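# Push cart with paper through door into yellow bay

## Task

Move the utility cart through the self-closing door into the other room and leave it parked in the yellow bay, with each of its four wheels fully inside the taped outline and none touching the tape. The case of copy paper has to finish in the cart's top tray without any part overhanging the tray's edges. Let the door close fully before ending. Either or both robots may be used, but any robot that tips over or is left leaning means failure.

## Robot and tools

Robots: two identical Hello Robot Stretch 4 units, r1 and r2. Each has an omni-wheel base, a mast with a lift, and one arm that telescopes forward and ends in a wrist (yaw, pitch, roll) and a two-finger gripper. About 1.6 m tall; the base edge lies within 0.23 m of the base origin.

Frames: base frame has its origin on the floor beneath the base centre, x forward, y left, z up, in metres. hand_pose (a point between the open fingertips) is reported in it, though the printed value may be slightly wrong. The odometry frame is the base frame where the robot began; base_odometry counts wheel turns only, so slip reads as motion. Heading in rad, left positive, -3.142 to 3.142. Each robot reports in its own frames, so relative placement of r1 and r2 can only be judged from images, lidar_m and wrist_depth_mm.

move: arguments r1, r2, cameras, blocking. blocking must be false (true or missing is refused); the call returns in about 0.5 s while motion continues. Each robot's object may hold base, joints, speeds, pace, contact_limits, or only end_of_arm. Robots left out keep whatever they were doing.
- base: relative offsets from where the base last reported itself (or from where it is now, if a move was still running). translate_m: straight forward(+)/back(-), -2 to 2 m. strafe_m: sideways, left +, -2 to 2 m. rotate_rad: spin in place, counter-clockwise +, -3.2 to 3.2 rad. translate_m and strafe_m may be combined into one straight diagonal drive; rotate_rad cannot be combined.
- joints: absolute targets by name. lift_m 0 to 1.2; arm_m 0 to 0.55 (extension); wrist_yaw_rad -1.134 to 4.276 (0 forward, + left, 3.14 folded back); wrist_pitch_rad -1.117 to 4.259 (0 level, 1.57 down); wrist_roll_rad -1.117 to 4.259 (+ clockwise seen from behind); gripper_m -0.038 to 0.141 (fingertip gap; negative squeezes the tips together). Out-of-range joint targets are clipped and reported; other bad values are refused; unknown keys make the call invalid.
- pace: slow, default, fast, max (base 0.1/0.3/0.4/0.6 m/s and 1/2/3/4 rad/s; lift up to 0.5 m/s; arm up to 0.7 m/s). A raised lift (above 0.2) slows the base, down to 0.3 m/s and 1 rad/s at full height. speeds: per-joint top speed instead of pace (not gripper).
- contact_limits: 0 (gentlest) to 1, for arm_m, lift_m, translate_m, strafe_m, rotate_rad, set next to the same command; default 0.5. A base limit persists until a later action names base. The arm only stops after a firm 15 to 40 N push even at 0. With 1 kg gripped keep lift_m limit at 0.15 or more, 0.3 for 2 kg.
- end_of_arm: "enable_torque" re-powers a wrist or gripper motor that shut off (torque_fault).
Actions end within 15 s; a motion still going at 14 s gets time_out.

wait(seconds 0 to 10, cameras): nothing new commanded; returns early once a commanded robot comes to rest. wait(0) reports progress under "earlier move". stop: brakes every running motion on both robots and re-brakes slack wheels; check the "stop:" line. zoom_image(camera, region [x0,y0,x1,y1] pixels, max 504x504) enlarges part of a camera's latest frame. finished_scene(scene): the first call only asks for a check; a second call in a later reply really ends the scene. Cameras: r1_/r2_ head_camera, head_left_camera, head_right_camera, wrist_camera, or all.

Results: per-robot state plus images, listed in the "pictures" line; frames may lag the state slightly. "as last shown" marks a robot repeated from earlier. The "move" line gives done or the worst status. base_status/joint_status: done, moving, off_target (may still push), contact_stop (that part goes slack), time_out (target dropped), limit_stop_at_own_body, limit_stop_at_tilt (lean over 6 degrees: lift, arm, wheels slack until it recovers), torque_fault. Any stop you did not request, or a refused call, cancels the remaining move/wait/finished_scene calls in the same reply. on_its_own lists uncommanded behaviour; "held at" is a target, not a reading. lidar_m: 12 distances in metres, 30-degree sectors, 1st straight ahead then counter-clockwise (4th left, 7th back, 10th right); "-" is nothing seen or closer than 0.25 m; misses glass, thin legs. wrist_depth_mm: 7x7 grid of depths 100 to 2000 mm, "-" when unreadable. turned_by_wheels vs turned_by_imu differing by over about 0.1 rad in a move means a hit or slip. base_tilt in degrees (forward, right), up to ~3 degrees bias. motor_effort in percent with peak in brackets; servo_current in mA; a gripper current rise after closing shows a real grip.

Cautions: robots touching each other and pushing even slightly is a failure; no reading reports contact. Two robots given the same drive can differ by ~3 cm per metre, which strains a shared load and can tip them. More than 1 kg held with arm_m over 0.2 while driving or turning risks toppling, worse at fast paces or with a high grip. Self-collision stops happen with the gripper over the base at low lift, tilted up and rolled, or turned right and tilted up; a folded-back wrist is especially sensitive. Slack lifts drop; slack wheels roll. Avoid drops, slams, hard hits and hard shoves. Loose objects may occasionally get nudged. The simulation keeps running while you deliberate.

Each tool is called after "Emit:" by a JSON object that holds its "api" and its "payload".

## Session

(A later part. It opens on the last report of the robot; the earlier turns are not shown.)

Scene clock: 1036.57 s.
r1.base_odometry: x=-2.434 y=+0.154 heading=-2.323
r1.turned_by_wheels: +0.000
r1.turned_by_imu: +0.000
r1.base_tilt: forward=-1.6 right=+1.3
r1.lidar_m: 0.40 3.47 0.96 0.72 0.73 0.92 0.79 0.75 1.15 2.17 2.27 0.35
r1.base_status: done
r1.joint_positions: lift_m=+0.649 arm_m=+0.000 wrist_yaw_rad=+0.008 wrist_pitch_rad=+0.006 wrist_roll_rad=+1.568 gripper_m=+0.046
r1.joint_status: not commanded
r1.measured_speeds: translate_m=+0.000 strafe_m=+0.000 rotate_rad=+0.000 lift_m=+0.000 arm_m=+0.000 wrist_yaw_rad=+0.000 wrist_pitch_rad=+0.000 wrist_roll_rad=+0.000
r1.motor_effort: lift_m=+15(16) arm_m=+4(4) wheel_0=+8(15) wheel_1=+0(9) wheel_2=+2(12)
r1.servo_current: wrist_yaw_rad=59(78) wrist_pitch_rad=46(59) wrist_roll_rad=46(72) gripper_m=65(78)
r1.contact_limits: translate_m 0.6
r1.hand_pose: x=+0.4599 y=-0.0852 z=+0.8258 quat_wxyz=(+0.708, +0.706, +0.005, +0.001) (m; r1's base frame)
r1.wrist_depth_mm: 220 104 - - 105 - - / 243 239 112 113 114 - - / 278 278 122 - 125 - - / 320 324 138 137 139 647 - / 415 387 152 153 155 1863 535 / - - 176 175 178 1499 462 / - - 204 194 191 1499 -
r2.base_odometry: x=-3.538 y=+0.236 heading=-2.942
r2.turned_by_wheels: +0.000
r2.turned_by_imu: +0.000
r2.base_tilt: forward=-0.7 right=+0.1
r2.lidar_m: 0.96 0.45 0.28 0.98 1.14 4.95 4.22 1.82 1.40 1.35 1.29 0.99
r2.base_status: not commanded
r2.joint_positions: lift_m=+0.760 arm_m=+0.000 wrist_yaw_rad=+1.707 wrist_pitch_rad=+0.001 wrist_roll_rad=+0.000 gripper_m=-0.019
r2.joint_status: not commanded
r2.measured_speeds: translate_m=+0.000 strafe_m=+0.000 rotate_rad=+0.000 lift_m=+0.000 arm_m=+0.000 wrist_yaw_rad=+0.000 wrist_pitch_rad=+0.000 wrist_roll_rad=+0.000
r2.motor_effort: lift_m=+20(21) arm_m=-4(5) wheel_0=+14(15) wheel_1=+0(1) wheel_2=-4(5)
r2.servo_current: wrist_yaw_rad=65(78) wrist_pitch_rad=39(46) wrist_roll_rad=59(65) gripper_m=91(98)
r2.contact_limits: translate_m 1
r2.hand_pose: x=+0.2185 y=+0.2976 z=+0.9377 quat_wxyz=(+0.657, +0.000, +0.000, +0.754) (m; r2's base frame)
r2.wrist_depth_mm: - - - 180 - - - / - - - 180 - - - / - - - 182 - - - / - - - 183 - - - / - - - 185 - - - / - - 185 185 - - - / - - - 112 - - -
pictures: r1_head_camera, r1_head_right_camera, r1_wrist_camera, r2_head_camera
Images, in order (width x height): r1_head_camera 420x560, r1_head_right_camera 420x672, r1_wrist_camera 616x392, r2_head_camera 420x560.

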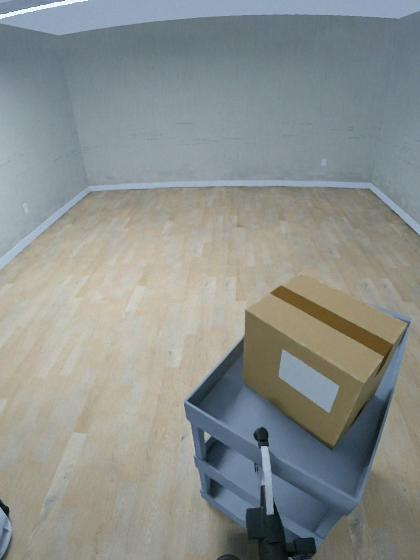

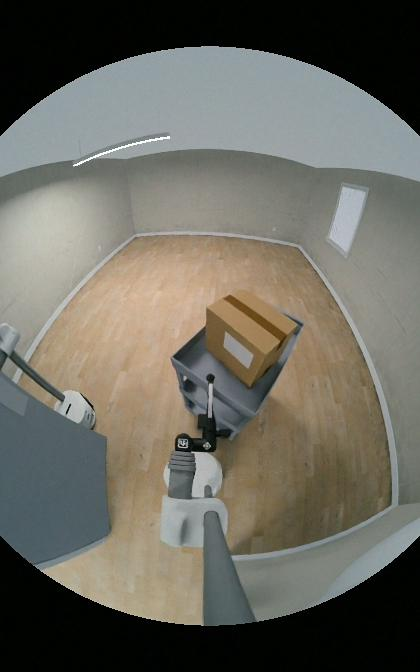

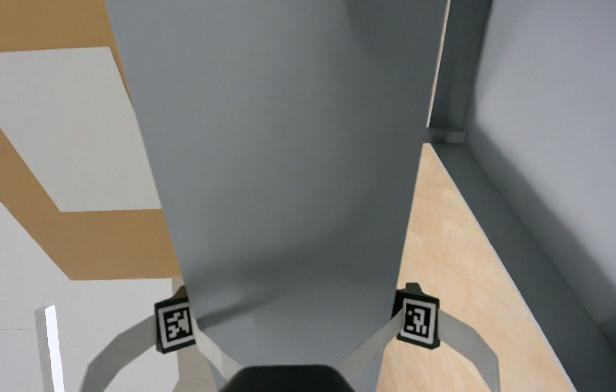

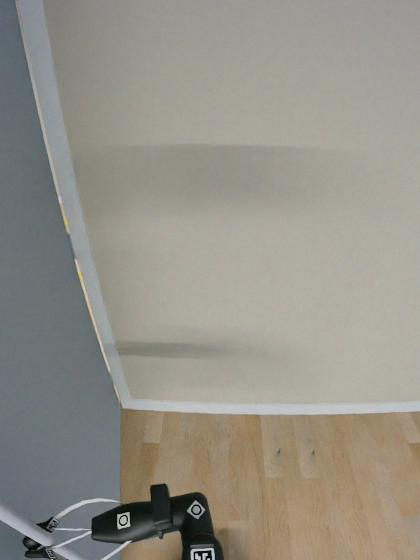

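Emit:
{"api": "move", "payload": {"blocking": false, "r1": {"base": {"translate_m": -0.06, "strafe_m": -0.14}, "pace": "slow", "contact_limits": {"translate_m": 0.6}}, "cameras": []}}

Emit:
{"api": "wait", "payload": {"seconds": 3, "cameras": ["r1_head_camera", "r1_wrist_camera"]}}

Scene clock: 1088.40 s.
move: r1 moving
r1.base_odometry: x=-2.439 y=+0.165 heading=-2.322
r1.turned_by_wheels: +0.001
r1.turned_by_imu: +0.001
r1.base_tilt: forward=-1.6 right=+1.2
r1.lidar_m: 0.39 3.50 0.99 0.73 0.75 0.94 0.77 0.75 1.10 2.15 2.27 0.34
r1.base_status: translate_m moving; strafe_m moving
r1.joint_positions: lift_m=+0.649 arm_m=+0.000 wrist_yaw_rad=+0.008 wrist_pitch_rad=+0.006 wrist_roll_rad=+1.568 gripper_m=+0.046
r1.joint_status: not commanded
r1.measured_speeds: translate_m=-0.020 strafe_m=-0.046 rotate_rad=+0.002 lift_m=+0.000 arm_m=+0.000 wrist_yaw_rad=+0.000 wrist_pitch_rad=+0.000 wrist_roll_rad=+0.000
r1.motor_effort: lift_m=+15(16) arm_m=+4(4) wheel_0=+13(13) wheel_1=-3(5) wheel_2=+7(7)
r1.servo_current: wrist_yaw_rad=59(65) wrist_pitch_rad=46(52) wrist_roll_rad=39(65) gripper_m=65(72)
r1.contact_limits: translate_m 0.6
r1.hand_pose: x=+0.4599 y=-0.0852 z=+0.8258 quat_wxyz=(+0.708, +0.706, +0.005, +0.001) (m; r1's base frame)
r1.wrist_depth_mm: 220 104 - - 105 - - / 243 238 112 113 114 - - / 278 278 122 - 125 - - / 320 322 138 136 139 627 - / 415 387 151 152 155 1708 - / - - 175 173 177 1499 462 / - 178 203 193 190 1499 -
r2.base_odometry: x=-3.538 y=+0.236 heading=-2.942
r2.turned_by_wheels: +0.000
r2.turned_by_imu: +0.000
r2.base_tilt: forward=-0.7 right=+0.0
r2.lidar_m: 0.95 0.46 0.30 0.98 1.14 4.94 4.18 1.85 1.40 1.35 1.30 0.99
r2.base_status: not commanded
r2.joint_positions: lift_m=+0.760 arm_m=+0.000 wrist_yaw_rad=+1.707 wrist_pitch_rad=+0.001 wrist_roll_rad=+0.000 gripper_m=-0.019
r2.joint_status: not commanded
r2.measured_speeds: translate_m=+0.000 strafe_m=+0.000 rotate_rad=+0.000 lift_m=+0.000 arm_m=+0.000 wrist_yaw_rad=+0.000 wrist_pitch_rad=+0.000 wrist_roll_rad=+0.000
r2.motor_effort: lift_m=+20(21) arm_m=-4(5) wheel_0=+14(14) wheel_1=+0(1) wheel_2=-5(5)
r2.servo_current: wrist_yaw_rad=59(78) wrist_pitch_rad=46(46) wrist_roll_rad=52(52) gripper_m=78(91)
r2.contact_limits: translate_m 1
r2.hand_pose: x=+0.2185 y=+0.2976 z=+0.9377 quat_wxyz=(+0.657, +0.000, +0.000, +0.754) (m; r2's base frame)
r2.wrist_depth_mm: - - - 180 - - - / - - - 181 - - - / - - - 182 - - - / - - - 183 - - - / - - - 185 - - - / - - 185 184 - - - / - - - 112 - - -
pictures: none
No camera images: "cameras" was empty.

Scene clock: 1090.70 s.
earlier move: r1 done
r1.base_odometry: x=-2.495 y=+0.293 heading=-2.323
r1.turned_by_wheels: -0.001
r1.turned_by_imu: -0.001
r1.base_tilt: forward=-1.7 right=+1.3
r1.lidar_m: 0.38 3.63 0.94 0.83 0.84 3.74 0.69 0.71 1.07 2.01 2.12 0.37
r1.base_status: done
r1.joint_positions: lift_m=+0.649 arm_m=+0.000 wrist_yaw_rad=+0.008 wrist_pitch_rad=+0.006 wrist_roll_rad=+1.568 gripper_m=+0.046
r1.joint_status: not commanded
r1.measured_speeds: translate_m=+0.000 strafe_m=+0.000 rotate_rad=+0.000 lift_m=+0.000 arm_m=+0.000 wrist_yaw_rad=+0.000 wrist_pitch_rad=+0.000 wrist_roll_rad=+0.000
r1.motor_effort: lift_m=+15(16) arm_m=+4(4) wheel_0=+7(16) wheel_1=-2(6) wheel_2=+1(7)
r1.servo_current: wrist_yaw_rad=65(72) wrist_pitch_rad=46(59) wrist_roll_rad=59(65) gripper_m=59(72)
r1.contact_limits: translate_m 0.6
r1.hand_pose: x=+0.4599 y=-0.0852 z=+0.8258 quat_wxyz=(+0.708, +0.706, +0.005, +0.001) (m; r1's base frame)
r1.wrist_depth_mm: 232 226 122 122 123 - - / 250 249 128 131 132 - - / 281 278 138 139 141 - - / 307 312 149 149 151 - - / 349 353 160 161 163 683 - / - 392 174 175 178 1537 504 / - - 189 187 194 1537 -
r2.base_odometry: x=-3.538 y=+0.236 heading=-2.942
r2.turned_by_wheels: +0.000
r2.turned_by_imu: +0.000
r2.base_tilt: forward=-0.7 right=+0.0
r2.lidar_m: 0.95 0.47 0.30 1.14 1.33 4.90 4.18 1.82 1.42 1.36 1.27 0.96
r2.base_status: not commanded
r2.joint_positions: lift_m=+0.760 arm_m=+0.000 wrist_yaw_rad=+1.707 wrist_pitch_rad=+0.001 wrist_roll_rad=+0.000 gripper_m=-0.019
r2.joint_status: not commanded
r2.measured_speeds: translate_m=+0.000 strafe_m=+0.000 rotate_rad=+0.000 lift_m=+0.000 arm_m=+0.000 wrist_yaw_rad=+0.000 wrist_pitch_rad=+0.000 wrist_roll_rad=+0.000
r2.motor_effort: lift_m=+20(21) arm_m=-4(5) wheel_0=+14(15) wheel_1=+0(1) wheel_2=-4(5)
r2.servo_current: wrist_yaw_rad=59(78) wrist_pitch_rad=39(46) wrist_roll_rad=46(65) gripper_m=98(98)
r2.contact_limits: translate_m 1
r2.hand_pose: x=+0.2185 y=+0.2976 z=+0.9377 quat_wxyz=(+0.657, +0.000, +0.000, +0.754) (m; r2's base frame)
r2.wrist_depth_mm: - - - 179 - - - / - - - 181 - - - / - - - 181 - - - / - - - 183 - - - / - - - 185 - - - / - - 185 185 - - - / - 1983 - 112 - - -
wait: 2.30 of 3 s (r1 has come to rest)
pictures: r1_head_camera, r1_wrist_camera
Images, in order (width x height): r1_head_camera 420x560, r1_wrist_camera 616x392.

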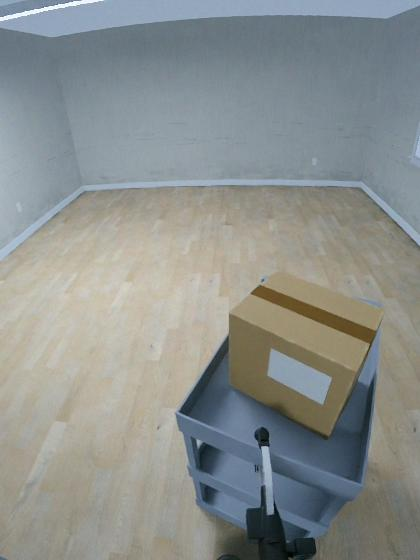

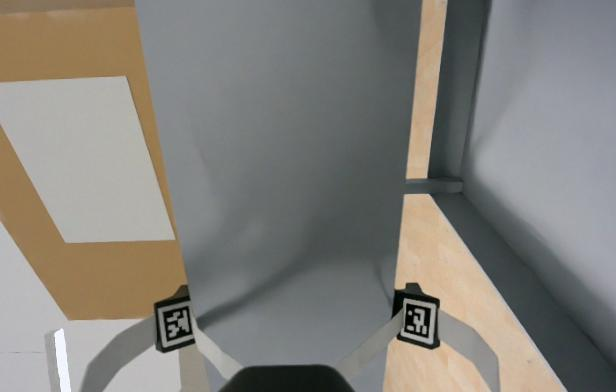

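Emit:
{"api": "move", "payload": {"blocking": false, "r1": {"base": {"translate_m": -0.47, "strafe_m": 0.165}, "pace": "slow", "contact_limits": {"translate_m": 0.6}}, "cameras": []}}

Emit:
{"api": "wait", "payload": {"seconds": 8, "cameras": ["r1_head_camera", "r1_wrist_camera"]}}

Scene clock: 1117.40 s.
move: r1 moving
r1.base_odometry: x=-2.484 y=+0.299 heading=-2.323
r1.turned_by_wheels: +0.000
r1.turned_by_imu: -0.001
r1.base_tilt: forward=-1.6 right=+1.3
r1.lidar_m: 0.39 3.65 0.96 0.84 0.83 3.70 0.66 0.70 1.02 2.02 2.12 0.38
r1.base_status: translate_m moving; strafe_m moving
r1.joint_positions: lift_m=+0.649 arm_m=+0.000 wrist_yaw_rad=+0.007 wrist_pitch_rad=+0.006 wrist_roll_rad=+1.568 gripper_m=+0.046
r1.joint_status: not commanded
r1.measured_speeds: translate_m=-0.047 strafe_m=+0.016 rotate_rad=-0.001 lift_m=+0.000 arm_m=+0.000 wrist_yaw_rad=-0.001 wrist_pitch_rad=+0.000 wrist_roll_rad=+0.000
r1.motor_effort: lift_m=+16(16) arm_m=+0(4) wheel_0=-7(7) wheel_1=-6(6) wheel_2=+10(10)
r1.servo_current: wrist_yaw_rad=59(72) wrist_pitch_rad=52(52) wrist_roll_rad=33(52) gripper_m=59(65)
r1.contact_limits: translate_m 0.6
r1.hand_pose: x=+0.4599 y=-0.0855 z=+0.8258 quat_wxyz=(+0.708, +0.706, +0.004, +0.000) (m; r1's base frame)
r1.wrist_depth_mm: 241 240 130 133 132 - - / 260 262 138 140 141 - - / 285 290 148 151 152 - - / 320 322 158 160 162 - - / 359 364 172 171 175 699 - / - 404 183 185 186 535 504 / - 178 203 196 196 1863 -
r2.base_odometry: x=-3.538 y=+0.236 heading=-2.942
r2.turned_by_wheels: +0.000
r2.turned_by_imu: +0.000
r2.base_tilt: forward=-0.7 right=+0.0
r2.lidar_m: 0.93 0.44 0.29 1.12 1.30 4.96 4.24 1.82 1.40 1.37 1.28 0.96
r2.base_status: not commanded
r2.joint_positions: lift_m=+0.760 arm_m=+0.000 wrist_yaw_rad=+1.707 wrist_pitch_rad=+0.001 wrist_roll_rad=+0.000 gripper_m=-0.019
r2.joint_status: not commanded
r2.measured_speeds: translate_m=+0.000 strafe_m=+0.000 rotate_rad=+0.000 lift_m=+0.000 arm_m=+0.000 wrist_yaw_rad=+0.000 wrist_pitch_rad=+0.000 wrist_roll_rad=+0.000
r2.motor_effort: lift_m=+21(21) arm_m=-4(4) wheel_0=+14(15) wheel_1=-1(1) wheel_2=-5(5)
r2.servo_current: wrist_yaw_rad=65(65) wrist_pitch_rad=39(46) wrist_roll_rad=46(59) gripper_m=85(91)
r2.contact_limits: translate_m 1
r2.hand_pose: x=+0.2185 y=+0.2976 z=+0.9377 quat_wxyz=(+0.657, +0.000, +0.000, +0.754) (m; r2's base frame)
r2.wrist_depth_mm: - - - 179 - - - / - - - 181 - - - / - - - 182 - - - / - - - 183 - - - / - - - 185 - - - / - - 185 185 - - - / - 1983 - 112 - - -
pictures: none
No camera images: "cameras" was empty.

Scene clock: 1123.10 s.
earlier move: r1 done
r1.base_odometry: x=-2.054 y=+0.523 heading=-2.324
r1.turned_by_wheels: -0.001
r1.turned_by_imu: -0.005
r1.base_tilt: forward=-1.6 right=+1.3
r1.lidar_m: 0.43 3.49 0.69 0.59 0.63 3.22 3.17 0.33 0.34 1.08 2.29 0.39
r1.base_status: done
r1.joint_positions: lift_m=+0.649 arm_m=+0.000 wrist_yaw_rad=-0.007 wrist_pitch_rad=+0.006 wrist_roll_rad=+1.568 gripper_m=+0.046
r1.joint_status: not commanded
r1.measured_speeds: translate_m=+0.000 strafe_m=+0.000 rotate_rad=+0.000 lift_m=+0.000 arm_m=+0.000 wrist_yaw_rad=+0.000 wrist_pitch_rad=+0.000 wrist_roll_rad=+0.000
r1.motor_effort: lift_m=+16(16) arm_m=-4(4) wheel_0=-11(16) wheel_1=-5(9) wheel_2=-1(14)
r1.servo_current: wrist_yaw_rad=46(91) wrist_pitch_rad=46(59) wrist_roll_rad=46(72) gripper_m=65(72)
r1.contact_limits: translate_m 0.6
r1.hand_pose: x=+0.4587 y=-0.0893 z=+0.8258 quat_wxyz=(+0.708, +0.706, +0.000, -0.004) (m; r1's base frame)
r1.wrist_depth_mm: 258 262 148 149 150 - - / 278 279 156 158 159 - - / 304 307 169 166 166 - - / 336 338 176 177 - - - / 387 379 193 189 195 691 - / - 418 196 203 195 544 504 / - - 221 215 213 1499 -
r2.base_odometry: x=-3.538 y=+0.236 heading=-2.942
r2.turned_by_wheels: +0.000
r2.turned_by_imu: +0.001
r2.base_tilt: forward=-0.7 right=+0.1
r2.lidar_m: 0.95 0.46 0.29 1.06 3.55 4.94 4.19 1.83 1.40 1.37 1.26 0.99
r2.base_status: not commanded
r2.joint_positions: lift_m=+0.760 arm_m=+0.000 wrist_yaw_rad=+1.707 wrist_pitch_rad=+0.001 wrist_roll_rad=+0.000 gripper_m=-0.019
r2.joint_status: not commanded
r2.measured_speeds: translate_m=+0.000 strafe_m=+0.000 rotate_rad=+0.000 lift_m=+0.000 arm_m=+0.000 wrist_yaw_rad=+0.000 wrist_pitch_rad=+0.000 wrist_roll_rad=+0.000
r2.motor_effort: lift_m=+21(21) arm_m=-4(5) wheel_0=+14(15) wheel_1=+0(1) wheel_2=-4(5)
r2.servo_current: wrist_yaw_rad=59(78) wrist_pitch_rad=39(46) wrist_roll_rad=52(59) gripper_m=91(98)
r2.contact_limits: translate_m 1
r2.hand_pose: x=+0.2185 y=+0.2976 z=+0.9377 quat_wxyz=(+0.657, +0.000, +0.000, +0.754) (m; r2's base frame)
r2.wrist_depth_mm: - - - 179 - - - / - - - 180 - - - / - - - 181 - - - / - - - 183 - - - / - - - 185 - - - / - - 185 185 - - - / - 1983 - 112 - - -
wait: 5.70 of 8 s (r1 has come to rest)
pictures: r1_head_camera, r1_wrist_camera
Images, in order (width x height): r1_head_camera 420x560, r1_wrist_camera 616x392.

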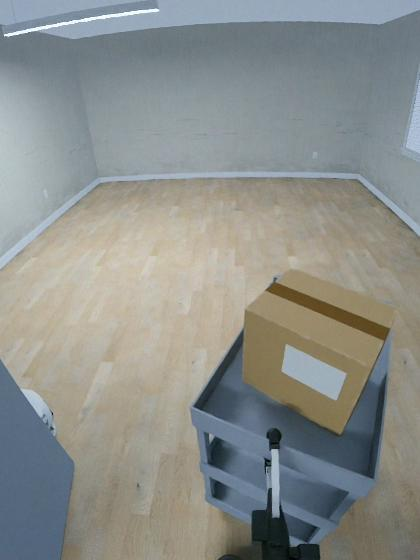

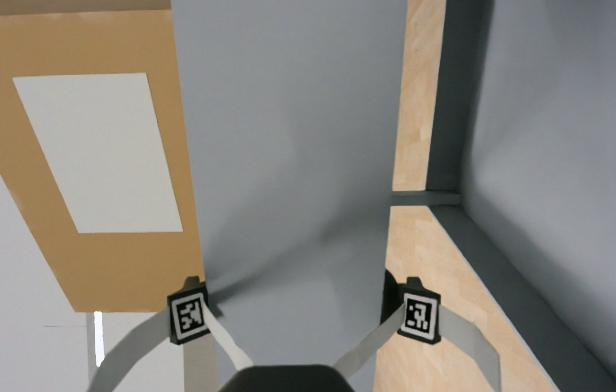

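Emit:
{"api": "move", "payload": {"blocking": false, "r1": {"joints": {"gripper_m": 0.141}}, "cameras": []}}

Emit:
{"api": "wait", "payload": {"seconds": 3, "cameras": ["r1_wrist_camera", "r1_head_left_camera"]}}

Scene clock: 1143.23 s.
move: r1 moving
r1.base_odometry: x=-2.054 y=+0.523 heading=-2.324
r1.turned_by_wheels: +0.000
r1.turned_by_imu: +0.000
r1.base_tilt: forward=-1.6 right=+1.3
r1.lidar_m: 0.42 3.50 0.68 0.60 0.65 3.21 3.16 0.34 0.34 1.06 2.30 0.41
r1.base_status: not commanded
r1.joint_positions: lift_m=+0.649 arm_m=+0.000 wrist_yaw_rad=-0.007 wrist_pitch_rad=+0.006 wrist_roll_rad=+1.568 gripper_m=+0.064
r1.joint_status: gripper_m moving
r1.measured_speeds: translate_m=+0.000 strafe_m=+0.000 rotate_rad=+0.001 lift_m=+0.000 arm_m=+0.000 wrist_yaw_rad=+0.000 wrist_pitch_rad=+0.000 wrist_roll_rad=+0.000
r1.motor_effort: lift_m=+16(16) arm_m=+1(4) wheel_0=-10(11) wheel_1=-5(5) wheel_2=-2(2)
r1.servo_current: wrist_yaw_rad=65(65) wrist_pitch_rad=46(52) wrist_roll_rad=46(59) gripper_m=65(72)
r1.contact_limits: translate_m 0.6
r1.hand_pose: x=+0.4587 y=-0.0893 z=+0.8258 quat_wxyz=(+0.708, +0.706, +0.000, -0.004) (m; r1's base frame)
r1.wrist_depth_mm: 257 259 148 149 151 - - / 277 279 156 158 159 - - / 303 306 168 167 167 - - / 336 338 177 179 - - - / 384 377 193 190 197 683 - / - 421 197 205 193 1499 508 / - - 222 215 - 1863 -
r2.base_odometry: x=-3.538 y=+0.236 heading=-2.942
r2.turned_by_wheels: +0.000
r2.turned_by_imu: +0.000
r2.base_tilt: forward=-0.7 right=+0.1
r2.lidar_m: 0.96 0.45 0.28 1.06 3.54 4.94 4.25 1.83 1.40 1.36 1.26 0.98
r2.base_status: not commanded
r2.joint_positions: lift_m=+0.760 arm_m=+0.000 wrist_yaw_rad=+1.707 wrist_pitch_rad=+0.001 wrist_roll_rad=+0.000 gripper_m=-0.019
r2.joint_status: not commanded
r2.measured_speeds: translate_m=+0.000 strafe_m=+0.000 rotate_rad=+0.000 lift_m=+0.000 arm_m=+0.000 wrist_yaw_rad=+0.000 wrist_pitch_rad=+0.000 wrist_roll_rad=+0.000
r2.motor_effort: lift_m=+21(21) arm_m=-4(5) wheel_0=+14(15) wheel_1=+0(1) wheel_2=-4(5)
r2.servo_current: wrist_yaw_rad=59(65) wrist_pitch_rad=39(46) wrist_roll_rad=46(59) gripper_m=85(91)
r2.contact_limits: translate_m 1
r2.hand_pose: x=+0.2185 y=+0.2976 z=+0.9377 quat_wxyz=(+0.657, +0.000, +0.000, +0.754) (m; r2's base frame)
r2.wrist_depth_mm: - - - 179 - - - / - - - 180 - - - / - - - 182 - - - / - - - 183 - - - / - - - 185 - - - / - - 185 184 - - - / - - - 112 - - -
pictures: none
No camera images: "cameras" was empty.

Scene clock: 1144.67 s.
earlier move: r1 done
r1.base_odometry: x=-2.054 y=+0.523 heading=-2.324
r1.turned_by_wheels: +0.000
r1.turned_by_imu: +0.000
r1.base_tilt: forward=-1.6 right=+1.3
r1.lidar_m: 0.42 3.48 0.67 0.60 0.60 3.24 3.17 0.33 0.34 1.07 2.29 0.41
r1.base_status: not commanded
r1.joint_positions: lift_m=+0.649 arm_m=+0.000 wrist_yaw_rad=-0.003 wrist_pitch_rad=+0.006 wrist_roll_rad=+1.568 gripper_m=+0.141
r1.joint_status: all done
r1.measured_speeds: translate_m=+0.000 strafe_m=+0.000 rotate_rad=+0.000 lift_m=+0.000 arm_m=+0.000 wrist_yaw_rad=+0.000 wrist_pitch_rad=+0.000 wrist_roll_rad=+0.000
r1.motor_effort: lift_m=+16(16) arm_m=+4(4) wheel_0=-5(11) wheel_1=-3(5) wheel_2=-1(2)
r1.servo_current: wrist_yaw_rad=46(65) wrist_pitch_rad=46(52) wrist_roll_rad=46(65) gripper_m=46(91)
r1.contact_limits: translate_m 0.6
r1.hand_pose: x=+0.4590 y=-0.0882 z=+0.8258 quat_wxyz=(+0.708, +0.706, +0.001, -0.003) (m; r1's base frame)
r1.wrist_depth_mm: 259 262 147 148 150 - - / 278 282 156 158 159 - - / 306 310 169 166 166 - - / 338 342 177 179 - - - / 402 384 194 190 195 676 - / - 211 201 204 201 194 488 / - - - 151 - 1756 -
r2.base_odometry: x=-3.538 y=+0.236 heading=-2.942
r2.turned_by_wheels: +0.000
r2.turned_by_imu: +0.000
r2.base_tilt: forward=-0.7 right=+0.0
r2.lidar_m: 0.96 0.45 0.30 1.05 3.56 4.96 4.23 1.85 1.41 1.36 1.31 0.97
r2.base_status: not commanded
r2.joint_positions: lift_m=+0.760 arm_m=+0.000 wrist_yaw_rad=+1.707 wrist_pitch_rad=+0.001 wrist_roll_rad=+0.000 gripper_m=-0.019
r2.joint_status: not commanded
r2.measured_speeds: translate_m=+0.000 strafe_m=+0.000 rotate_rad=+0.000 lift_m=+0.000 arm_m=+0.000 wrist_yaw_rad=+0.000 wrist_pitch_rad=+0.000 wrist_roll_rad=+0.000
r2.motor_effort: lift_m=+21(21) arm_m=-4(5) wheel_0=+14(15) wheel_1=+0(1) wheel_2=-4(5)
r2.servo_current: wrist_yaw_rad=65(72) wrist_pitch_rad=46(46) wrist_roll_rad=39(59) gripper_m=85(91)
r2.contact_limits: translate_m 1
r2.hand_pose: x=+0.2185 y=+0.2976 z=+0.9377 quat_wxyz=(+0.657, +0.000, +0.000, +0.754) (m; r2's base frame)
r2.wrist_depth_mm: - - - 179 - - - / - - - 180 - - - / - - - 182 - - - / - - - 184 - - - / - - - 186 - - - / - - 184 184 - - - / - 1983 - 112 - - -
wait: 1.43 of 3 s (r1 has come to rest)
pictures: r1_head_left_camera, r1_wrist_camera
Images, in order (width x height): r1_head_left_camera 420x672, r1_wrist_camera 616x392.

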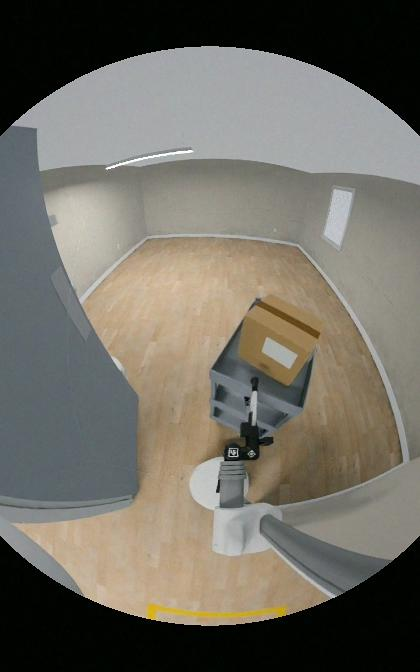

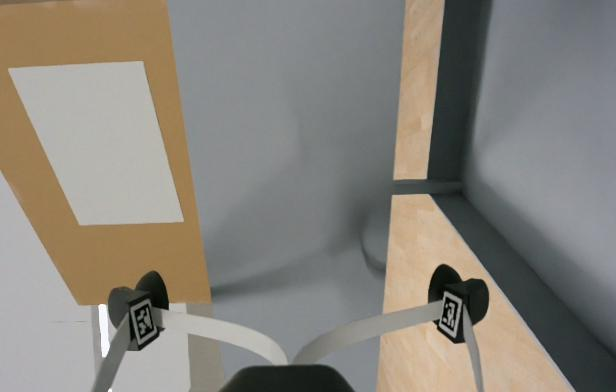

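Emit:
{"api": "move", "payload": {"blocking": false, "r1": {"base": {"translate_m": 0.042}, "pace": "slow", "contact_limits": {"translate_m": 0.3}}, "cameras": []}}

Emit:
{"api": "wait", "payload": {"seconds": 3, "cameras": ["r1_wrist_camera"]}}

Emit:
{"api": "move", "payload": {"blocking": false, "r1": {"joints": {"gripper_m": 0.03}}, "cameras": []}}

Emit:
{"api": "wait", "payload": {"seconds": 3, "cameras": ["r1_wrist_camera", "r1_head_right_camera"]}}

Scene clock: 1151.50 s.
move: r1 moving
r1.base_odometry: x=-2.062 y=+0.514 heading=-2.323
r1.turned_by_wheels: +0.000
r1.turned_by_imu: +0.000
r1.base_tilt: forward=-1.6 right=+1.2
r1.lidar_m: 0.41 3.47 0.67 0.62 0.60 3.26 3.19 0.32 0.32 1.16 2.25 0.40
r1.base_status: translate_m moving
r1.joint_positions: lift_m=+0.649 arm_m=+0.000 wrist_yaw_rad=-0.003 wrist_pitch_rad=+0.006 wrist_roll_rad=+1.568 gripper_m=+0.141
r1.joint_status: not commanded
r1.measured_speeds: translate_m=+0.049 strafe_m=+0.000 rotate_rad=+0.003 lift_m=+0.000 arm_m=+0.000 wrist_yaw_rad=+0.000 wrist_pitch_rad=+0.000 wrist_roll_rad=+0.000
r1.motor_effort: lift_m=+16(16) arm_m=+4(4) wheel_0=+3(5) wheel_1=+5(5) wheel_2=-6(6)
r1.servo_current: wrist_yaw_rad=78(78) wrist_pitch_rad=39(59) wrist_roll_rad=39(72) gripper_m=46(46)
r1.contact_limits: translate_m 0.3
r1.hand_pose: x=+0.4590 y=-0.0882 z=+0.8258 quat_wxyz=(+0.708, +0.706, +0.001, -0.003) (m; r1's base frame)
r1.wrist_depth_mm: 251 252 139 140 143 - - / 271 274 148 149 151 - - / 298 303 158 158 159 - - / 329 332 169 168 171 750 - / 379 373 182 180 184 647 - / - 213 189 195 191 194 484 / - - - 163 - 1756 439
r2.base_odometry: x=-3.538 y=+0.236 heading=-2.942
r2.turned_by_wheels: +0.000
r2.turned_by_imu: +0.000
r2.base_tilt: forward=-0.7 right=+0.0
r2.lidar_m: 0.95 0.45 0.26 1.06 3.53 4.94 4.21 1.83 1.42 1.37 1.31 0.96
r2.base_status: not commanded
r2.joint_positions: lift_m=+0.760 arm_m=+0.000 wrist_yaw_rad=+1.707 wrist_pitch_rad=+0.001 wrist_roll_rad=+0.000 gripper_m=-0.019
r2.joint_status: not commanded
r2.measured_speeds: translate_m=+0.000 strafe_m=+0.000 rotate_rad=+0.000 lift_m=+0.000 arm_m=+0.000 wrist_yaw_rad=+0.000 wrist_pitch_rad=+0.000 wrist_roll_rad=+0.000
r2.motor_effort: lift_m=+21(21) arm_m=-4(4) wheel_0=+14(15) wheel_1=+0(1) wheel_2=-4(5)
r2.servo_current: wrist_yaw_rad=65(65) wrist_pitch_rad=39(52) wrist_roll_rad=46(59) gripper_m=91(91)
r2.contact_limits: translate_m 1
r2.hand_pose: x=+0.2185 y=+0.2976 z=+0.9377 quat_wxyz=(+0.657, +0.000, +0.000, +0.754) (m; r2's base frame)
r2.wrist_depth_mm: - - - 179 - - - / - - - 180 - - - / - - - 182 - - - / - - - 183 - - - / - - - 185 - - - / - - 185 185 - - - / - 1921 - 112 - - -
pictures: none
No camera images: "cameras" was empty.

Scene clock: 1152.57 s.
earlier move: r1 done
r1.base_odometry: x=-2.082 y=+0.492 heading=-2.323
r1.turned_by_wheels: +0.000
r1.turned_by_imu: +0.000
r1.base_tilt: forward=-1.6 right=+1.3
r1.lidar_m: 0.39 3.48 0.70 0.59 0.63 3.26 3.19 0.35 0.39 1.26 0.41 0.38
r1.base_status: done
r1.joint_positions: lift_m=+0.649 arm_m=+0.000 wrist_yaw_rad=-0.003 wrist_pitch_rad=+0.006 wrist_roll_rad=+1.568 gripper_m=+0.141
r1.joint_status: not commanded
r1.measured_speeds: translate_m=+0.000 strafe_m=+0.000 rotate_rad=+0.000 lift_m=+0.000 arm_m=+0.000 wrist_yaw_rad=+0.000 wrist_pitch_rad=+0.000 wrist_roll_rad=+0.000
r1.motor_effort: lift_m=+16(16) arm_m=+4(4) wheel_0=+5(9) wheel_1=+3(7) wheel_2=-2(6)
r1.servo_current: wrist_yaw_rad=33(78) wrist_pitch_rad=52(59) wrist_roll_rad=52(72) gripper_m=46(46)
r1.contact_limits: translate_m 0.3
r1.hand_pose: x=+0.4590 y=-0.0882 z=+0.8258 quat_wxyz=(+0.708, +0.706, +0.001, -0.003) (m; r1's base frame)
r1.wrist_depth_mm: 240 241 127 129 130 - - / 260 264 134 137 138 - - / 287 291 144 146 146 - - / 319 320 154 155 155 - - / 357 359 164 166 166 654 - / - 211 175 176 179 196 488 / - - - 163 198 1756 1138
r2.base_odometry: x=-3.538 y=+0.236 heading=-2.942
r2.turned_by_wheels: +0.000
r2.turned_by_imu: +0.000
r2.base_tilt: forward=-0.7 right=+0.0
r2.lidar_m: 0.95 0.41 0.29 1.06 3.56 4.95 4.20 1.81 1.39 1.36 1.30 0.99
r2.base_status: not commanded
r2.joint_positions: lift_m=+0.760 arm_m=+0.000 wrist_yaw_rad=+1.707 wrist_pitch_rad=+0.001 wrist_roll_rad=+0.000 gripper_m=-0.019
r2.joint_status: not commanded
r2.measured_speeds: translate_m=+0.000 strafe_m=+0.000 rotate_rad=+0.000 lift_m=+0.000 arm_m=+0.000 wrist_yaw_rad=+0.000 wrist_pitch_rad=+0.000 wrist_roll_rad=+0.000
r2.motor_effort: lift_m=+20(21) arm_m=-4(5) wheel_0=+14(15) wheel_1=+0(1) wheel_2=-4(5)
r2.servo_current: wrist_yaw_rad=59(72) wrist_pitch_rad=39(52) wrist_roll_rad=52(59) gripper_m=91(98)
r2.contact_limits: translate_m 1
r2.hand_pose: x=+0.2185 y=+0.2976 z=+0.9377 quat_wxyz=(+0.657, +0.000, +0.000, +0.754) (m; r2's base frame)
r2.wrist_depth_mm: - - - 179 - - - / - - - 180 - - - / - - - 182 - - - / - - - 183 - - - / - - - 185 - - - / - - 185 185 - - - / - 1983 - 112 - - -
wait: 1.07 of 3 s (r1 has come to rest)
pictures: r1_wrist_camera
Images, in order (width x height): r1_wrist_camera 616x392.

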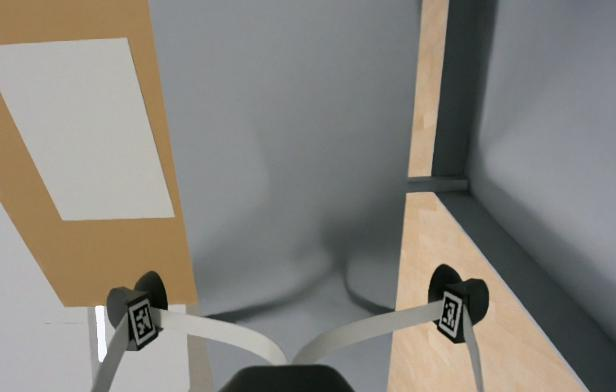

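Scene clock: 1153.07 s.
move: r1 moving
r1.base_odometry: x=-2.082 y=+0.492 heading=-2.323
r1.turned_by_wheels: +0.000
r1.turned_by_imu: +0.000
r1.base_tilt: forward=-1.6 right=+1.2
r1.lidar_m: 0.41 3.47 0.70 0.61 0.61 3.26 3.23 0.36 0.36 1.30 0.42 0.36
r1.base_status: not commanded
r1.joint_positions: lift_m=+0.649 arm_m=+0.000 wrist_yaw_rad=-0.003 wrist_pitch_rad=+0.006 wrist_roll_rad=+1.568 gripper_m=+0.130
r1.joint_status: gripper_m moving
r1.measured_speeds: translate_m=+0.000 strafe_m=+0.000 rotate_rad=+0.000 lift_m=+0.000 arm_m=+0.000 wrist_yaw_rad=+0.000 wrist_pitch_rad=+0.000 wrist_roll_rad=+0.000
r1.motor_effort: lift_m=+16(16) arm_m=+4(4) wheel_0=+5(5) wheel_1=+3(4) wheel_2=-2(2)
r1.servo_current: wrist_yaw_rad=46(65) wrist_pitch_rad=46(52) wrist_roll_rad=39(59) gripper_m=85(85)
r1.contact_limits: translate_m 0.3
r1.hand_pose: x=+0.4590 y=-0.0882 z=+0.8258 quat_wxyz=(+0.708, +0.706, +0.001, -0.003) (m; r1's base frame)
r1.wrist_depth_mm: 240 241 127 129 130 - - / 260 264 134 136 137 - - / 286 291 144 146 146 - - / 317 322 154 154 155 - - / 359 359 164 166 166 1708 - / - 215 175 177 179 204 484 / - - 197 155 198 1756 1205
r2.base_odometry: x=-3.538 y=+0.236 heading=-2.942
r2.turned_by_wheels: +0.000
r2.turned_by_imu: +0.000
r2.base_tilt: forward=-0.7 right=+0.0
r2.lidar_m: 0.96 0.45 0.29 1.08 3.57 4.96 4.21 1.82 1.43 1.35 1.25 0.99
r2.base_status: not commanded
r2.joint_positions: lift_m=+0.760 arm_m=+0.000 wrist_yaw_rad=+1.707 wrist_pitch_rad=+0.001 wrist_roll_rad=+0.000 gripper_m=-0.019
r2.joint_status: not commanded
r2.measured_speeds: translate_m=+0.000 strafe_m=+0.000 rotate_rad=+0.000 lift_m=+0.000 arm_m=+0.000 wrist_yaw_rad=+0.000 wrist_pitch_rad=+0.000 wrist_roll_rad=+0.000
r2.motor_effort: lift_m=+20(21) arm_m=-4(4) wheel_0=+14(14) wheel_1=+0(1) wheel_2=-4(5)
r2.servo_current: wrist_yaw_rad=65(65) wrist_pitch_rad=39(46) wrist_roll_rad=52(52) gripper_m=85(91)
r2.contact_limits: translate_m 1
r2.hand_pose: x=+0.2185 y=+0.2976 z=+0.9377 quat_wxyz=(+0.657, +0.000, +0.000, +0.754) (m; r2's base frame)
r2.wrist_depth_mm: - - - 180 - - - / - - - 181 - - - / - - - 181 - - - / - - - 183 - - - / - - - 186 - - - / - - 185 185 - - - / - 1983 - 112 - - -
pictures: none
No camera images: "cameras" was empty.

Scene clock: 1154.63 s.
earlier move: r1 done
r1.base_odometry: x=-2.082 y=+0.492 heading=-2.323
r1.turned_by_wheels: +0.000
r1.turned_by_imu: +0.000
r1.base_tilt: forward=-1.5 right=+1.3
r1.lidar_m: 0.38 3.49 0.69 0.60 0.59 3.26 3.20 0.35 0.38 1.30 0.43 0.37
r1.base_status: not commanded
r1.joint_positions: lift_m=+0.649 arm_m=+0.000 wrist_yaw_rad=-0.003 wrist_pitch_rad=+0.006 wrist_roll_rad=+1.568 gripper_m=+0.031
r1.joint_status: all done
r1.measured_speeds: translate_m=+0.000 strafe_m=+0.000 rotate_rad=+0.000 lift_m=+0.000 arm_m=+0.000 wrist_yaw_rad=+0.000 wrist_pitch_rad=+0.000 wrist_roll_rad=+0.000
r1.motor_effort: lift_m=+16(16) arm_m=+0(4) wheel_0=+3(5) wheel_1=+3(4) wheel_2=-1(2)
r1.servo_current: wrist_yaw_rad=52(78) wrist_pitch_rad=46(52) wrist_roll_rad=52(65) gripper_m=85(228)
r1.contact_limits: translate_m 0.3
r1.hand_pose: x=+0.4591 y=-0.0882 z=+0.8257 quat_wxyz=(+0.708, +0.706, +0.001, -0.003) (m; r1's base frame)
r1.wrist_depth_mm: 238 237 123 123 124 - - / 262 263 131 132 132 - - / 289 290 140 141 142 - - / 324 325 150 151 152 707 - / 366 368 161 162 163 1863 - / - - 174 176 177 1464 469 / - 177 190 188 178 1708 413
r2.base_odometry: x=-3.538 y=+0.236 heading=-2.942
r2.turned_by_wheels: +0.000
r2.turned_by_imu: +0.000
r2.base_tilt: forward=-0.7 right=+0.1
r2.lidar_m: 0.96 0.44 0.30 1.05 3.57 4.94 4.19 1.85 1.40 1.37 1.28 0.98
r2.base_status: not commanded
r2.joint_positions: lift_m=+0.760 arm_m=+0.000 wrist_yaw_rad=+1.707 wrist_pitch_rad=+0.001 wrist_roll_rad=+0.000 gripper_m=-0.019
r2.joint_status: not commanded
r2.measured_speeds: translate_m=+0.000 strafe_m=+0.000 rotate_rad=+0.000 lift_m=+0.000 arm_m=+0.000 wrist_yaw_rad=+0.000 wrist_pitch_rad=+0.000 wrist_roll_rad=+0.000
r2.motor_effort: lift_m=+20(21) arm_m=-4(5) wheel_0=+14(15) wheel_1=-1(1) wheel_2=-4(5)
r2.servo_current: wrist_yaw_rad=59(72) wrist_pitch_rad=46(46) wrist_roll_rad=39(59) gripper_m=85(91)
r2.contact_limits: translate_m 1
r2.hand_pose: x=+0.2185 y=+0.2976 z=+0.9377 quat_wxyz=(+0.657, +0.000, +0.000, +0.754) (m; r2's base frame)
r2.wrist_depth_mm: - - - 180 - - - / - - - 180 - - - / - - - 181 - - - / - - - 184 - - - / - - - 185 - - - / - - 185 185 - - - / - 1983 - 112 - - -
wait: 1.57 of 3 s (r1 has come to rest)
pictures: r1_head_right_camera, r1_wrist_camera
Images, in order (width x height): r1_head_right_camera 420x672, r1_wrist_camera 616x392.

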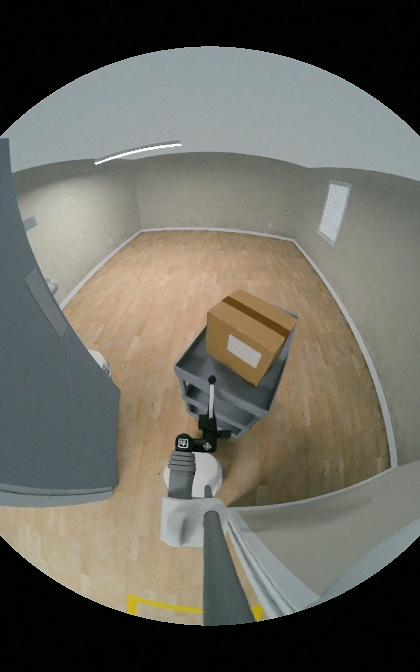

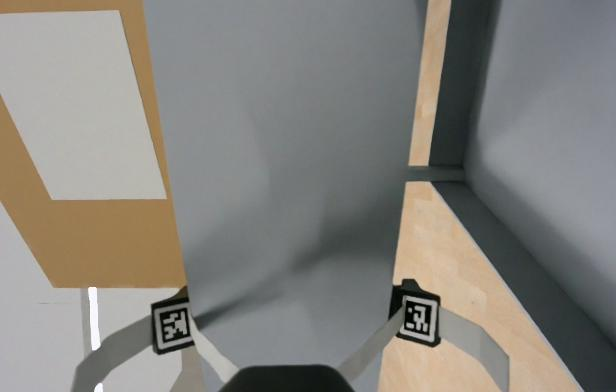

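Emit:
{"api": "move", "payload": {"blocking": false, "r1": {"base": {"translate_m": -0.42, "strafe_m": 0.13}, "pace": "slow", "contact_limits": {"translate_m": 0.6}}, "cameras": []}}

Emit:
{"api": "wait", "payload": {"seconds": 8, "cameras": ["r1_head_camera", "r1_wrist_camera"]}}

Scene clock: 1164.30 s.
move: r1 moving
r1.base_odometry: x=-2.071 y=+0.499 heading=-2.324
r1.turned_by_wheels: +0.000
r1.turned_by_imu: -0.001
r1.base_tilt: forward=-1.6 right=+1.3
r1.lidar_m: 0.39 3.44 0.69 0.60 0.62 3.26 3.20 0.35 0.36 1.27 0.42 0.38
r1.base_status: translate_m moving; strafe_m moving
r1.joint_positions: lift_m=+0.649 arm_m=+0.000 wrist_yaw_rad=-0.003 wrist_pitch_rad=+0.006 wrist_roll_rad=+1.568 gripper_m=+0.031
r1.joint_status: not commanded
r1.measured_speeds: translate_m=-0.048 strafe_m=+0.015 rotate_rad=+0.001 lift_m=+0.000 arm_m=+0.000 wrist_yaw_rad=+0.000 wrist_pitch_rad=+0.000 wrist_roll_rad=+0.000
r1.motor_effort: lift_m=+16(16) arm_m=-3(4) wheel_0=-7(9) wheel_1=-1(5) wheel_2=+7(8)
r1.servo_current: wrist_yaw_rad=65(65) wrist_pitch_rad=39(59) wrist_roll_rad=46(59) gripper_m=85(91)
r1.contact_limits: translate_m 0.6
r1.hand_pose: x=+0.4591 y=-0.0882 z=+0.8256 quat_wxyz=(+0.708, +0.706, +0.001, -0.003) (m; r1's base frame)
r1.wrist_depth_mm: 242 237 123 124 125 - - / 262 265 133 132 132 - - / 290 290 140 141 142 - - / 325 327 151 151 152 707 - / 377 370 162 163 164 1808 - / - - 175 177 178 1464 462 / - 178 191 189 178 1499 -
r2.base_odometry: x=-3.538 y=+0.236 heading=-2.942
r2.turned_by_wheels: +0.000
r2.turned_by_imu: +0.000
r2.base_tilt: forward=-0.7 right=+0.1
r2.lidar_m: 0.96 0.47 0.29 1.07 3.56 4.97 4.22 1.80 1.39 1.37 1.28 0.96
r2.base_status: not commanded
r2.joint_positions: lift_m=+0.760 arm_m=+0.000 wrist_yaw_rad=+1.707 wrist_pitch_rad=+0.001 wrist_roll_rad=+0.000 gripper_m=-0.019
r2.joint_status: not commanded
r2.measured_speeds: translate_m=+0.000 strafe_m=+0.000 rotate_rad=+0.000 lift_m=+0.000 arm_m=+0.000 wrist_yaw_rad=+0.000 wrist_pitch_rad=+0.000 wrist_roll_rad=+0.000
r2.motor_effort: lift_m=+20(21) arm_m=-4(5) wheel_0=+14(15) wheel_1=+0(1) wheel_2=-5(5)
r2.servo_current: wrist_yaw_rad=59(78) wrist_pitch_rad=46(46) wrist_roll_rad=52(59) gripper_m=91(98)
r2.contact_limits: translate_m 1
r2.hand_pose: x=+0.2185 y=+0.2976 z=+0.9377 quat_wxyz=(+0.657, +0.000, +0.000, +0.754) (m; r2's base frame)
r2.wrist_depth_mm: - - - 179 - - - / - - - 180 - - - / - - - 181 - - - / - - - 183 - - - / - - - 185 - - - / - - 185 185 - - - / - 1921 - 112 - - -
pictures: none
No camera images: "cameras" was empty.

Scene clock: 1169.43 s.
earlier move: r1 done
r1.base_odometry: x=-1.700 y=+0.710 heading=-2.323
r1.turned_by_wheels: +0.000
r1.turned_by_imu: +0.000
r1.base_tilt: forward=-1.5 right=+1.3
r1.lidar_m: 0.40 0.78 0.51 0.53 2.59 2.85 2.77 2.93 2.32 0.34 0.35 0.36
r1.base_status: done
r1.joint_positions: lift_m=+0.649 arm_m=+0.000 wrist_yaw_rad=-0.001 wrist_pitch_rad=+0.006 wrist_roll_rad=+1.568 gripper_m=+0.031
r1.joint_status: not commanded
r1.measured_speeds: translate_m=+0.000 strafe_m=+0.000 rotate_rad=+0.000 lift_m=+0.000 arm_m=+0.000 wrist_yaw_rad=+0.000 wrist_pitch_rad=+0.000 wrist_roll_rad=+0.000
r1.motor_effort: lift_m=+16(16) arm_m=-3(4) wheel_0=-4(10) wheel_1=-3(6) wheel_2=+4(9)
r1.servo_current: wrist_yaw_rad=52(65) wrist_pitch_rad=39(59) wrist_roll_rad=33(65) gripper_m=85(98)
r1.contact_limits: translate_m 0.6
r1.hand_pose: x=+0.4592 y=-0.0877 z=+0.8256 quat_wxyz=(+0.708, +0.706, +0.002, -0.003) (m; r1's base frame)
r1.wrist_depth_mm: 232 229 113 114 114 - - / 257 255 122 123 123 - - / 290 290 130 133 133 - - / 330 332 144 144 145 668 - / - 387 157 158 162 1808 504 / - - 175 175 177 1499 452 / - 176 195 191 189 1397 -
r2.base_odometry: x=-3.538 y=+0.236 heading=-2.942
r2.turned_by_wheels: +0.000
r2.turned_by_imu: +0.001
r2.base_tilt: forward=-0.7 right=+0.0
r2.lidar_m: 0.96 0.46 0.28 1.15 3.55 4.95 4.20 1.83 1.41 1.35 1.28 0.98
r2.base_status: not commanded
r2.joint_positions: lift_m=+0.760 arm_m=+0.000 wrist_yaw_rad=+1.707 wrist_pitch_rad=+0.001 wrist_roll_rad=+0.000 gripper_m=-0.019
r2.joint_status: not commanded
r2.measured_speeds: translate_m=+0.000 strafe_m=+0.000 rotate_rad=+0.000 lift_m=+0.000 arm_m=+0.000 wrist_yaw_rad=+0.000 wrist_pitch_rad=+0.000 wrist_roll_rad=+0.000
r2.motor_effort: lift_m=+20(21) arm_m=-4(5) wheel_0=+14(15) wheel_1=+0(1) wheel_2=-5(5)
r2.servo_current: wrist_yaw_rad=52(78) wrist_pitch_rad=39(46) wrist_roll_rad=52(59) gripper_m=91(98)
r2.contact_limits: translate_m 1
r2.hand_pose: x=+0.2185 y=+0.2976 z=+0.9377 quat_wxyz=(+0.657, +0.000, +0.000, +0.754) (m; r2's base frame)
r2.wrist_depth_mm: - - - 179 - - - / - - - 180 - - - / - - - 183 - - - / - - - 184 - - - / - - - 185 - - - / - - 185 184 - - - / - 1921 - 112 - - -
wait: 5.13 of 8 s (r1 has come to rest)
pictures: r1_head_camera, r1_wrist_camera
Images, in order (width x height): r1_head_camera 420x560, r1_wrist_camera 616x392.

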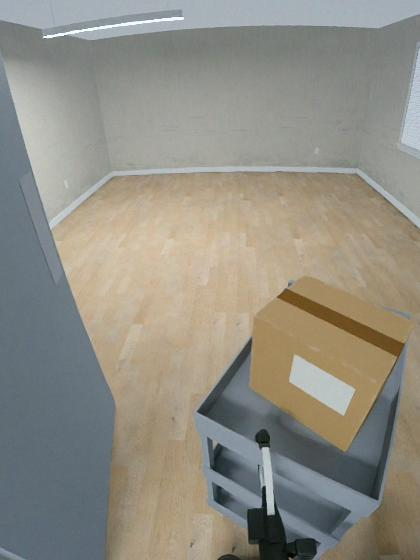

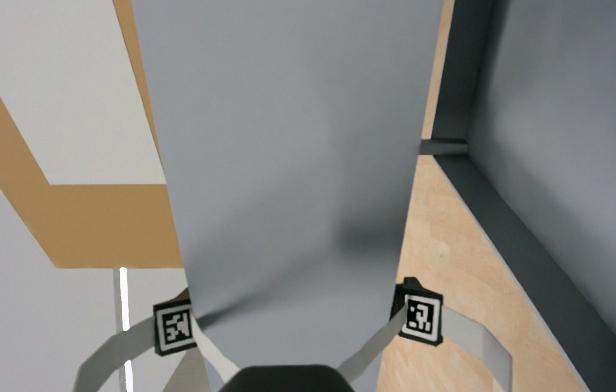

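Emit:
{"api": "wait", "payload": {"seconds": 0, "cameras": ["r1_wrist_camera"]}}

Scene clock: 1199.27 s.
r1.base_odometry: x=-1.700 y=+0.710 heading=-2.323
r1.turned_by_wheels: +0.000
r1.turned_by_imu: +0.000
r1.base_tilt: forward=-1.6 right=+1.3
r1.lidar_m: 0.40 0.76 0.49 0.50 2.60 2.86 2.76 2.93 2.31 0.32 0.34 0.35
r1.base_status: done
r1.joint_positions: lift_m=+0.649 arm_m=+0.000 wrist_yaw_rad=-0.001 wrist_pitch_rad=+0.006 wrist_roll_rad=+1.568 gripper_m=+0.031
r1.joint_status: not commanded
r1.measured_speeds: translate_m=+0.000 strafe_m=+0.000 rotate_rad=+0.000 lift_m=+0.000 arm_m=+0.000 wrist_yaw_rad=+0.000 wrist_pitch_rad=+0.000 wrist_roll_rad=+0.000
r1.motor_effort: lift_m=+16(16) arm_m=-4(4) wheel_0=-4(10) wheel_1=-3(6) wheel_2=+4(9)
r1.servo_current: wrist_yaw_rad=65(65) wrist_pitch_rad=39(59) wrist_roll_rad=52(65) gripper_m=78(98)
r1.contact_limits: translate_m 0.6
r1.hand_pose: x=+0.4592 y=-0.0877 z=+0.8256 quat_wxyz=(+0.708, +0.706, +0.002, -0.003) (m; r1's base frame)
r1.wrist_depth_mm: 232 229 113 114 114 - - / 257 255 122 123 123 - - / 289 290 130 133 133 - - / 329 334 143 144 145 668 - / - 384 157 158 163 1808 504 / - - 175 175 177 1499 452 / - 176 195 191 189 1397 -
r2.base_odometry: x=-3.538 y=+0.236 heading=-2.942
r2.turned_by_wheels: +0.000
r2.turned_by_imu: +0.000
r2.base_tilt: forward=-0.6 right=+0.1
r2.lidar_m: 0.94 0.46 0.28 1.17 3.53 4.97 4.19 1.82 1.42 1.35 1.28 0.96
r2.base_status: not commanded
r2.joint_positions: lift_m=+0.760 arm_m=+0.000 wrist_yaw_rad=+1.707 wrist_pitch_rad=+0.001 wrist_roll_rad=+0.000 gripper_m=-0.019
r2.joint_status: not commanded
r2.measured_speeds: translate_m=+0.000 strafe_m=+0.000 rotate_rad=+0.000 lift_m=+0.000 arm_m=+0.000 wrist_yaw_rad=+0.000 wrist_pitch_rad=+0.000 wrist_roll_rad=+0.000
r2.motor_effort: lift_m=+20(21) arm_m=-4(5) wheel_0=+14(15) wheel_1=-1(1) wheel_2=-4(5)
r2.servo_current: wrist_yaw_rad=59(78) wrist_pitch_rad=39(46) wrist_roll_rad=52(59) gripper_m=91(98)
r2.contact_limits: translate_m 1
r2.hand_pose: x=+0.2185 y=+0.2976 z=+0.9377 quat_wxyz=(+0.657, +0.000, +0.000, +0.754) (m; r2's base frame)
r2.wrist_depth_mm: - - - 179 - - - / - - - 181 - - - / - - - 182 - - - / - - - 183 - - - / - - - 185 - - - / - - 185 184 - - - / - 1983 - 112 - - -
pictures: r1_wrist_camera
Images, in order (width x height): r1_wrist_camera 616x392.

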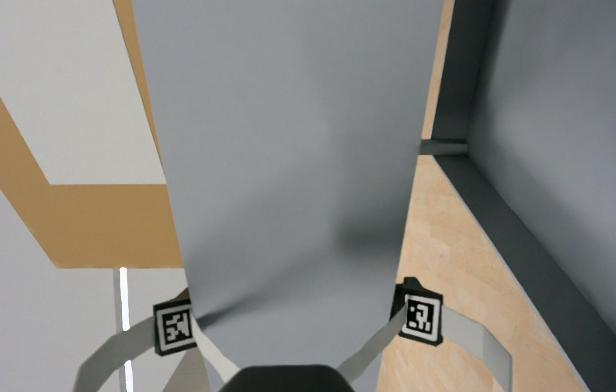

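Emit:
{"api": "move", "payload": {"blocking": false, "r1": {"base": {"translate_m": -0.3, "strafe_m": 0.112}, "pace": "slow", "contact_limits": {"translate_m": 0.6}}, "cameras": []}}

Emit:
{"api": "wait", "payload": {"seconds": 8, "cameras": ["r1_head_camera", "r1_wrist_camera", "r1_head_right_camera"]}}

Scene clock: 1206.30 s.
move: r1 moving
r1.base_odometry: x=-1.689 y=+0.716 heading=-2.324
r1.turned_by_wheels: +0.000
r1.turned_by_imu: +0.000
r1.base_tilt: forward=-1.6 right=+1.3
r1.lidar_m: 0.41 0.76 0.51 0.52 2.57 2.86 2.73 2.93 2.34 0.34 0.37 0.35
r1.base_status: translate_m moving; strafe_m moving
r1.joint_positions: lift_m=+0.649 arm_m=+0.000 wrist_yaw_rad=+0.000 wrist_pitch_rad=+0.006 wrist_roll_rad=+1.568 gripper_m=+0.031
r1.joint_status: not commanded
r1.measured_speeds: translate_m=-0.047 strafe_m=+0.018 rotate_rad=+0.000 lift_m=+0.000 arm_m=+0.000 wrist_yaw_rad=+0.000 wrist_pitch_rad=+0.000 wrist_roll_rad=+0.000
r1.motor_effort: lift_m=+16(16) arm_m=-3(4) wheel_0=-5(9) wheel_1=-6(6) wheel_2=+8(10)
r1.servo_current: wrist_yaw_rad=39(59) wrist_pitch_rad=52(52) wrist_roll_rad=39(65) gripper_m=78(91)
r1.contact_limits: translate_m 0.6
r1.hand_pose: x=+0.4592 y=-0.0875 z=+0.8256 quat_wxyz=(+0.708, +0.706, +0.002, -0.002) (m; r1's base frame)
r1.wrist_depth_mm: 236 229 113 114 115 - - / 258 255 122 123 124 - - / 290 291 132 133 134 - - / 330 334 144 144 146 661 - / - 384 157 158 163 1808 504 / - - 175 176 179 1464 452 / - 176 196 192 190 1397 -
r2.base_odometry: x=-3.538 y=+0.236 heading=-2.942
r2.turned_by_wheels: +0.000
r2.turned_by_imu: +0.000
r2.base_tilt: forward=-0.6 right=+0.1
r2.lidar_m: 0.95 0.43 0.27 1.17 3.54 4.92 4.19 1.83 1.40 1.36 1.29 0.98
r2.base_status: not commanded
r2.joint_positions: lift_m=+0.760 arm_m=+0.000 wrist_yaw_rad=+1.707 wrist_pitch_rad=+0.001 wrist_roll_rad=+0.000 gripper_m=-0.019
r2.joint_status: not commanded
r2.measured_speeds: translate_m=+0.000 strafe_m=+0.000 rotate_rad=+0.000 lift_m=+0.000 arm_m=+0.000 wrist_yaw_rad=+0.000 wrist_pitch_rad=+0.000 wrist_roll_rad=+0.000
r2.motor_effort: lift_m=+20(21) arm_m=-4(4) wheel_0=+14(15) wheel_1=+0(1) wheel_2=-5(5)
r2.servo_current: wrist_yaw_rad=46(78) wrist_pitch_rad=39(46) wrist_roll_rad=52(59) gripper_m=91(98)
r2.contact_limits: translate_m 1
r2.hand_pose: x=+0.2185 y=+0.2976 z=+0.9377 quat_wxyz=(+0.657, +0.000, +0.000, +0.754) (m; r2's base frame)
r2.wrist_depth_mm: - - - 179 - - - / - - - 180 - - - / - - - 182 - - - / - - - 183 - - - / - - - 185 - - - / - - 184 185 - - - / - 1863 - 112 - - -
pictures: none
No camera images: "cameras" was empty.

Scene clock: 1210.23 s.
earlier move: r1 done
r1.base_odometry: x=-1.414 y=+0.852 heading=-2.324
r1.turned_by_wheels: +0.000
r1.turned_by_imu: +0.000
r1.base_tilt: forward=-1.5 right=+1.3
r1.lidar_m: 0.38 0.60 0.53 1.60 2.47 2.54 2.45 2.62 2.42 1.10 0.39 0.36
r1.base_status: done
r1.joint_positions: lift_m=+0.649 arm_m=+0.000 wrist_yaw_rad=+0.000 wrist_pitch_rad=+0.006 wrist_roll_rad=+1.568 gripper_m=+0.031
r1.joint_status: not commanded
r1.measured_speeds: translate_m=+0.000 strafe_m=+0.000 rotate_rad=+0.000 lift_m=+0.000 arm_m=+0.000 wrist_yaw_rad=+0.000 wrist_pitch_rad=+0.000 wrist_roll_rad=+0.000
r1.motor_effort: lift_m=+16(16) arm_m=-4(4) wheel_0=-6(10) wheel_1=-4(7) wheel_2=+3(10)
r1.servo_current: wrist_yaw_rad=33(72) wrist_pitch_rad=46(59) wrist_roll_rad=39(72) gripper_m=91(91)
r1.contact_limits: translate_m 0.6
r1.hand_pose: x=+0.4592 y=-0.0875 z=+0.8256 quat_wxyz=(+0.708, +0.706, +0.002, -0.002) (m; r1's base frame)
r1.wrist_depth_mm: 231 229 112 113 113 - - / 256 254 121 121 122 - - / 290 286 129 133 132 - - / 332 334 143 142 145 640 - / - 392 157 158 162 1708 500 / - - 175 176 179 1499 449 / - 177 196 193 190 1397 -
r2.base_odometry: x=-3.538 y=+0.236 heading=-2.942
r2.turned_by_wheels: +0.000
r2.turned_by_imu: +0.001
r2.base_tilt: forward=-0.7 right=+0.1
r2.lidar_m: 0.96 0.45 0.30 3.32 3.55 4.94 4.19 1.82 1.40 1.37 1.29 0.99
r2.base_status: not commanded
r2.joint_positions: lift_m=+0.760 arm_m=+0.000 wrist_yaw_rad=+1.707 wrist_pitch_rad=+0.001 wrist_roll_rad=+0.000 gripper_m=-0.019
r2.joint_status: not commanded
r2.measured_speeds: translate_m=+0.000 strafe_m=+0.000 rotate_rad=+0.000 lift_m=+0.000 arm_m=+0.000 wrist_yaw_rad=+0.000 wrist_pitch_rad=+0.000 wrist_roll_rad=+0.000
r2.motor_effort: lift_m=+20(21) arm_m=-4(5) wheel_0=+14(15) wheel_1=-1(1) wheel_2=-4(5)
r2.servo_current: wrist_yaw_rad=59(78) wrist_pitch_rad=39(46) wrist_roll_rad=52(59) gripper_m=91(98)
r2.contact_limits: translate_m 1
r2.hand_pose: x=+0.2185 y=+0.2976 z=+0.9377 quat_wxyz=(+0.657, +0.000, +0.000, +0.754) (m; r2's base frame)
r2.wrist_depth_mm: - - - 179 - - - / - - - 181 - - - / - - - 181 - - - / - - - 183 - - - / - - - 185 - - - / - - 184 184 - - - / - 1921 - 112 - - -
wait: 3.93 of 8 s (r1 has come to rest)
pictures: r1_head_camera, r1_head_right_camera, r1_wrist_camera
Images, in order (width x height): r1_head_camera 420x560, r1_head_right_camera 420x672, r1_wrist_camera 616x392.

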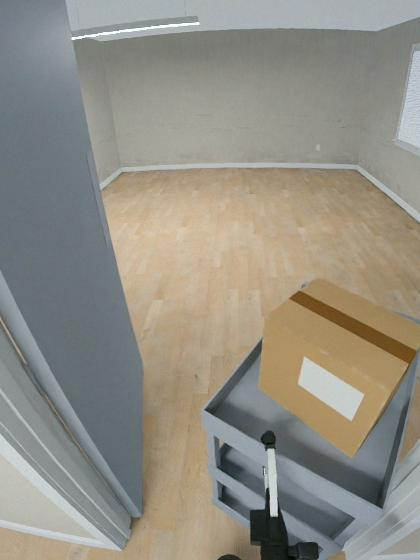

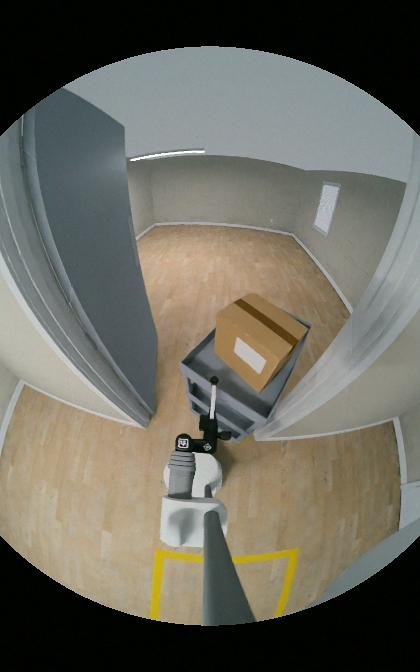

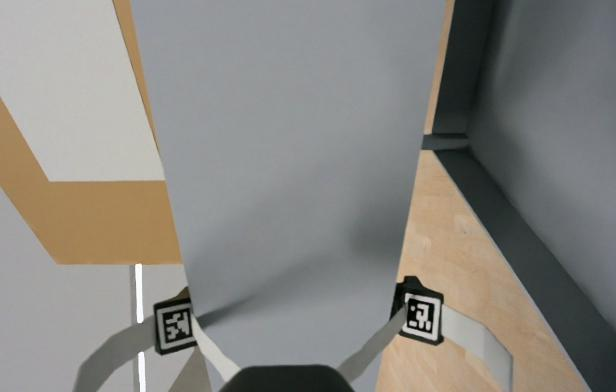

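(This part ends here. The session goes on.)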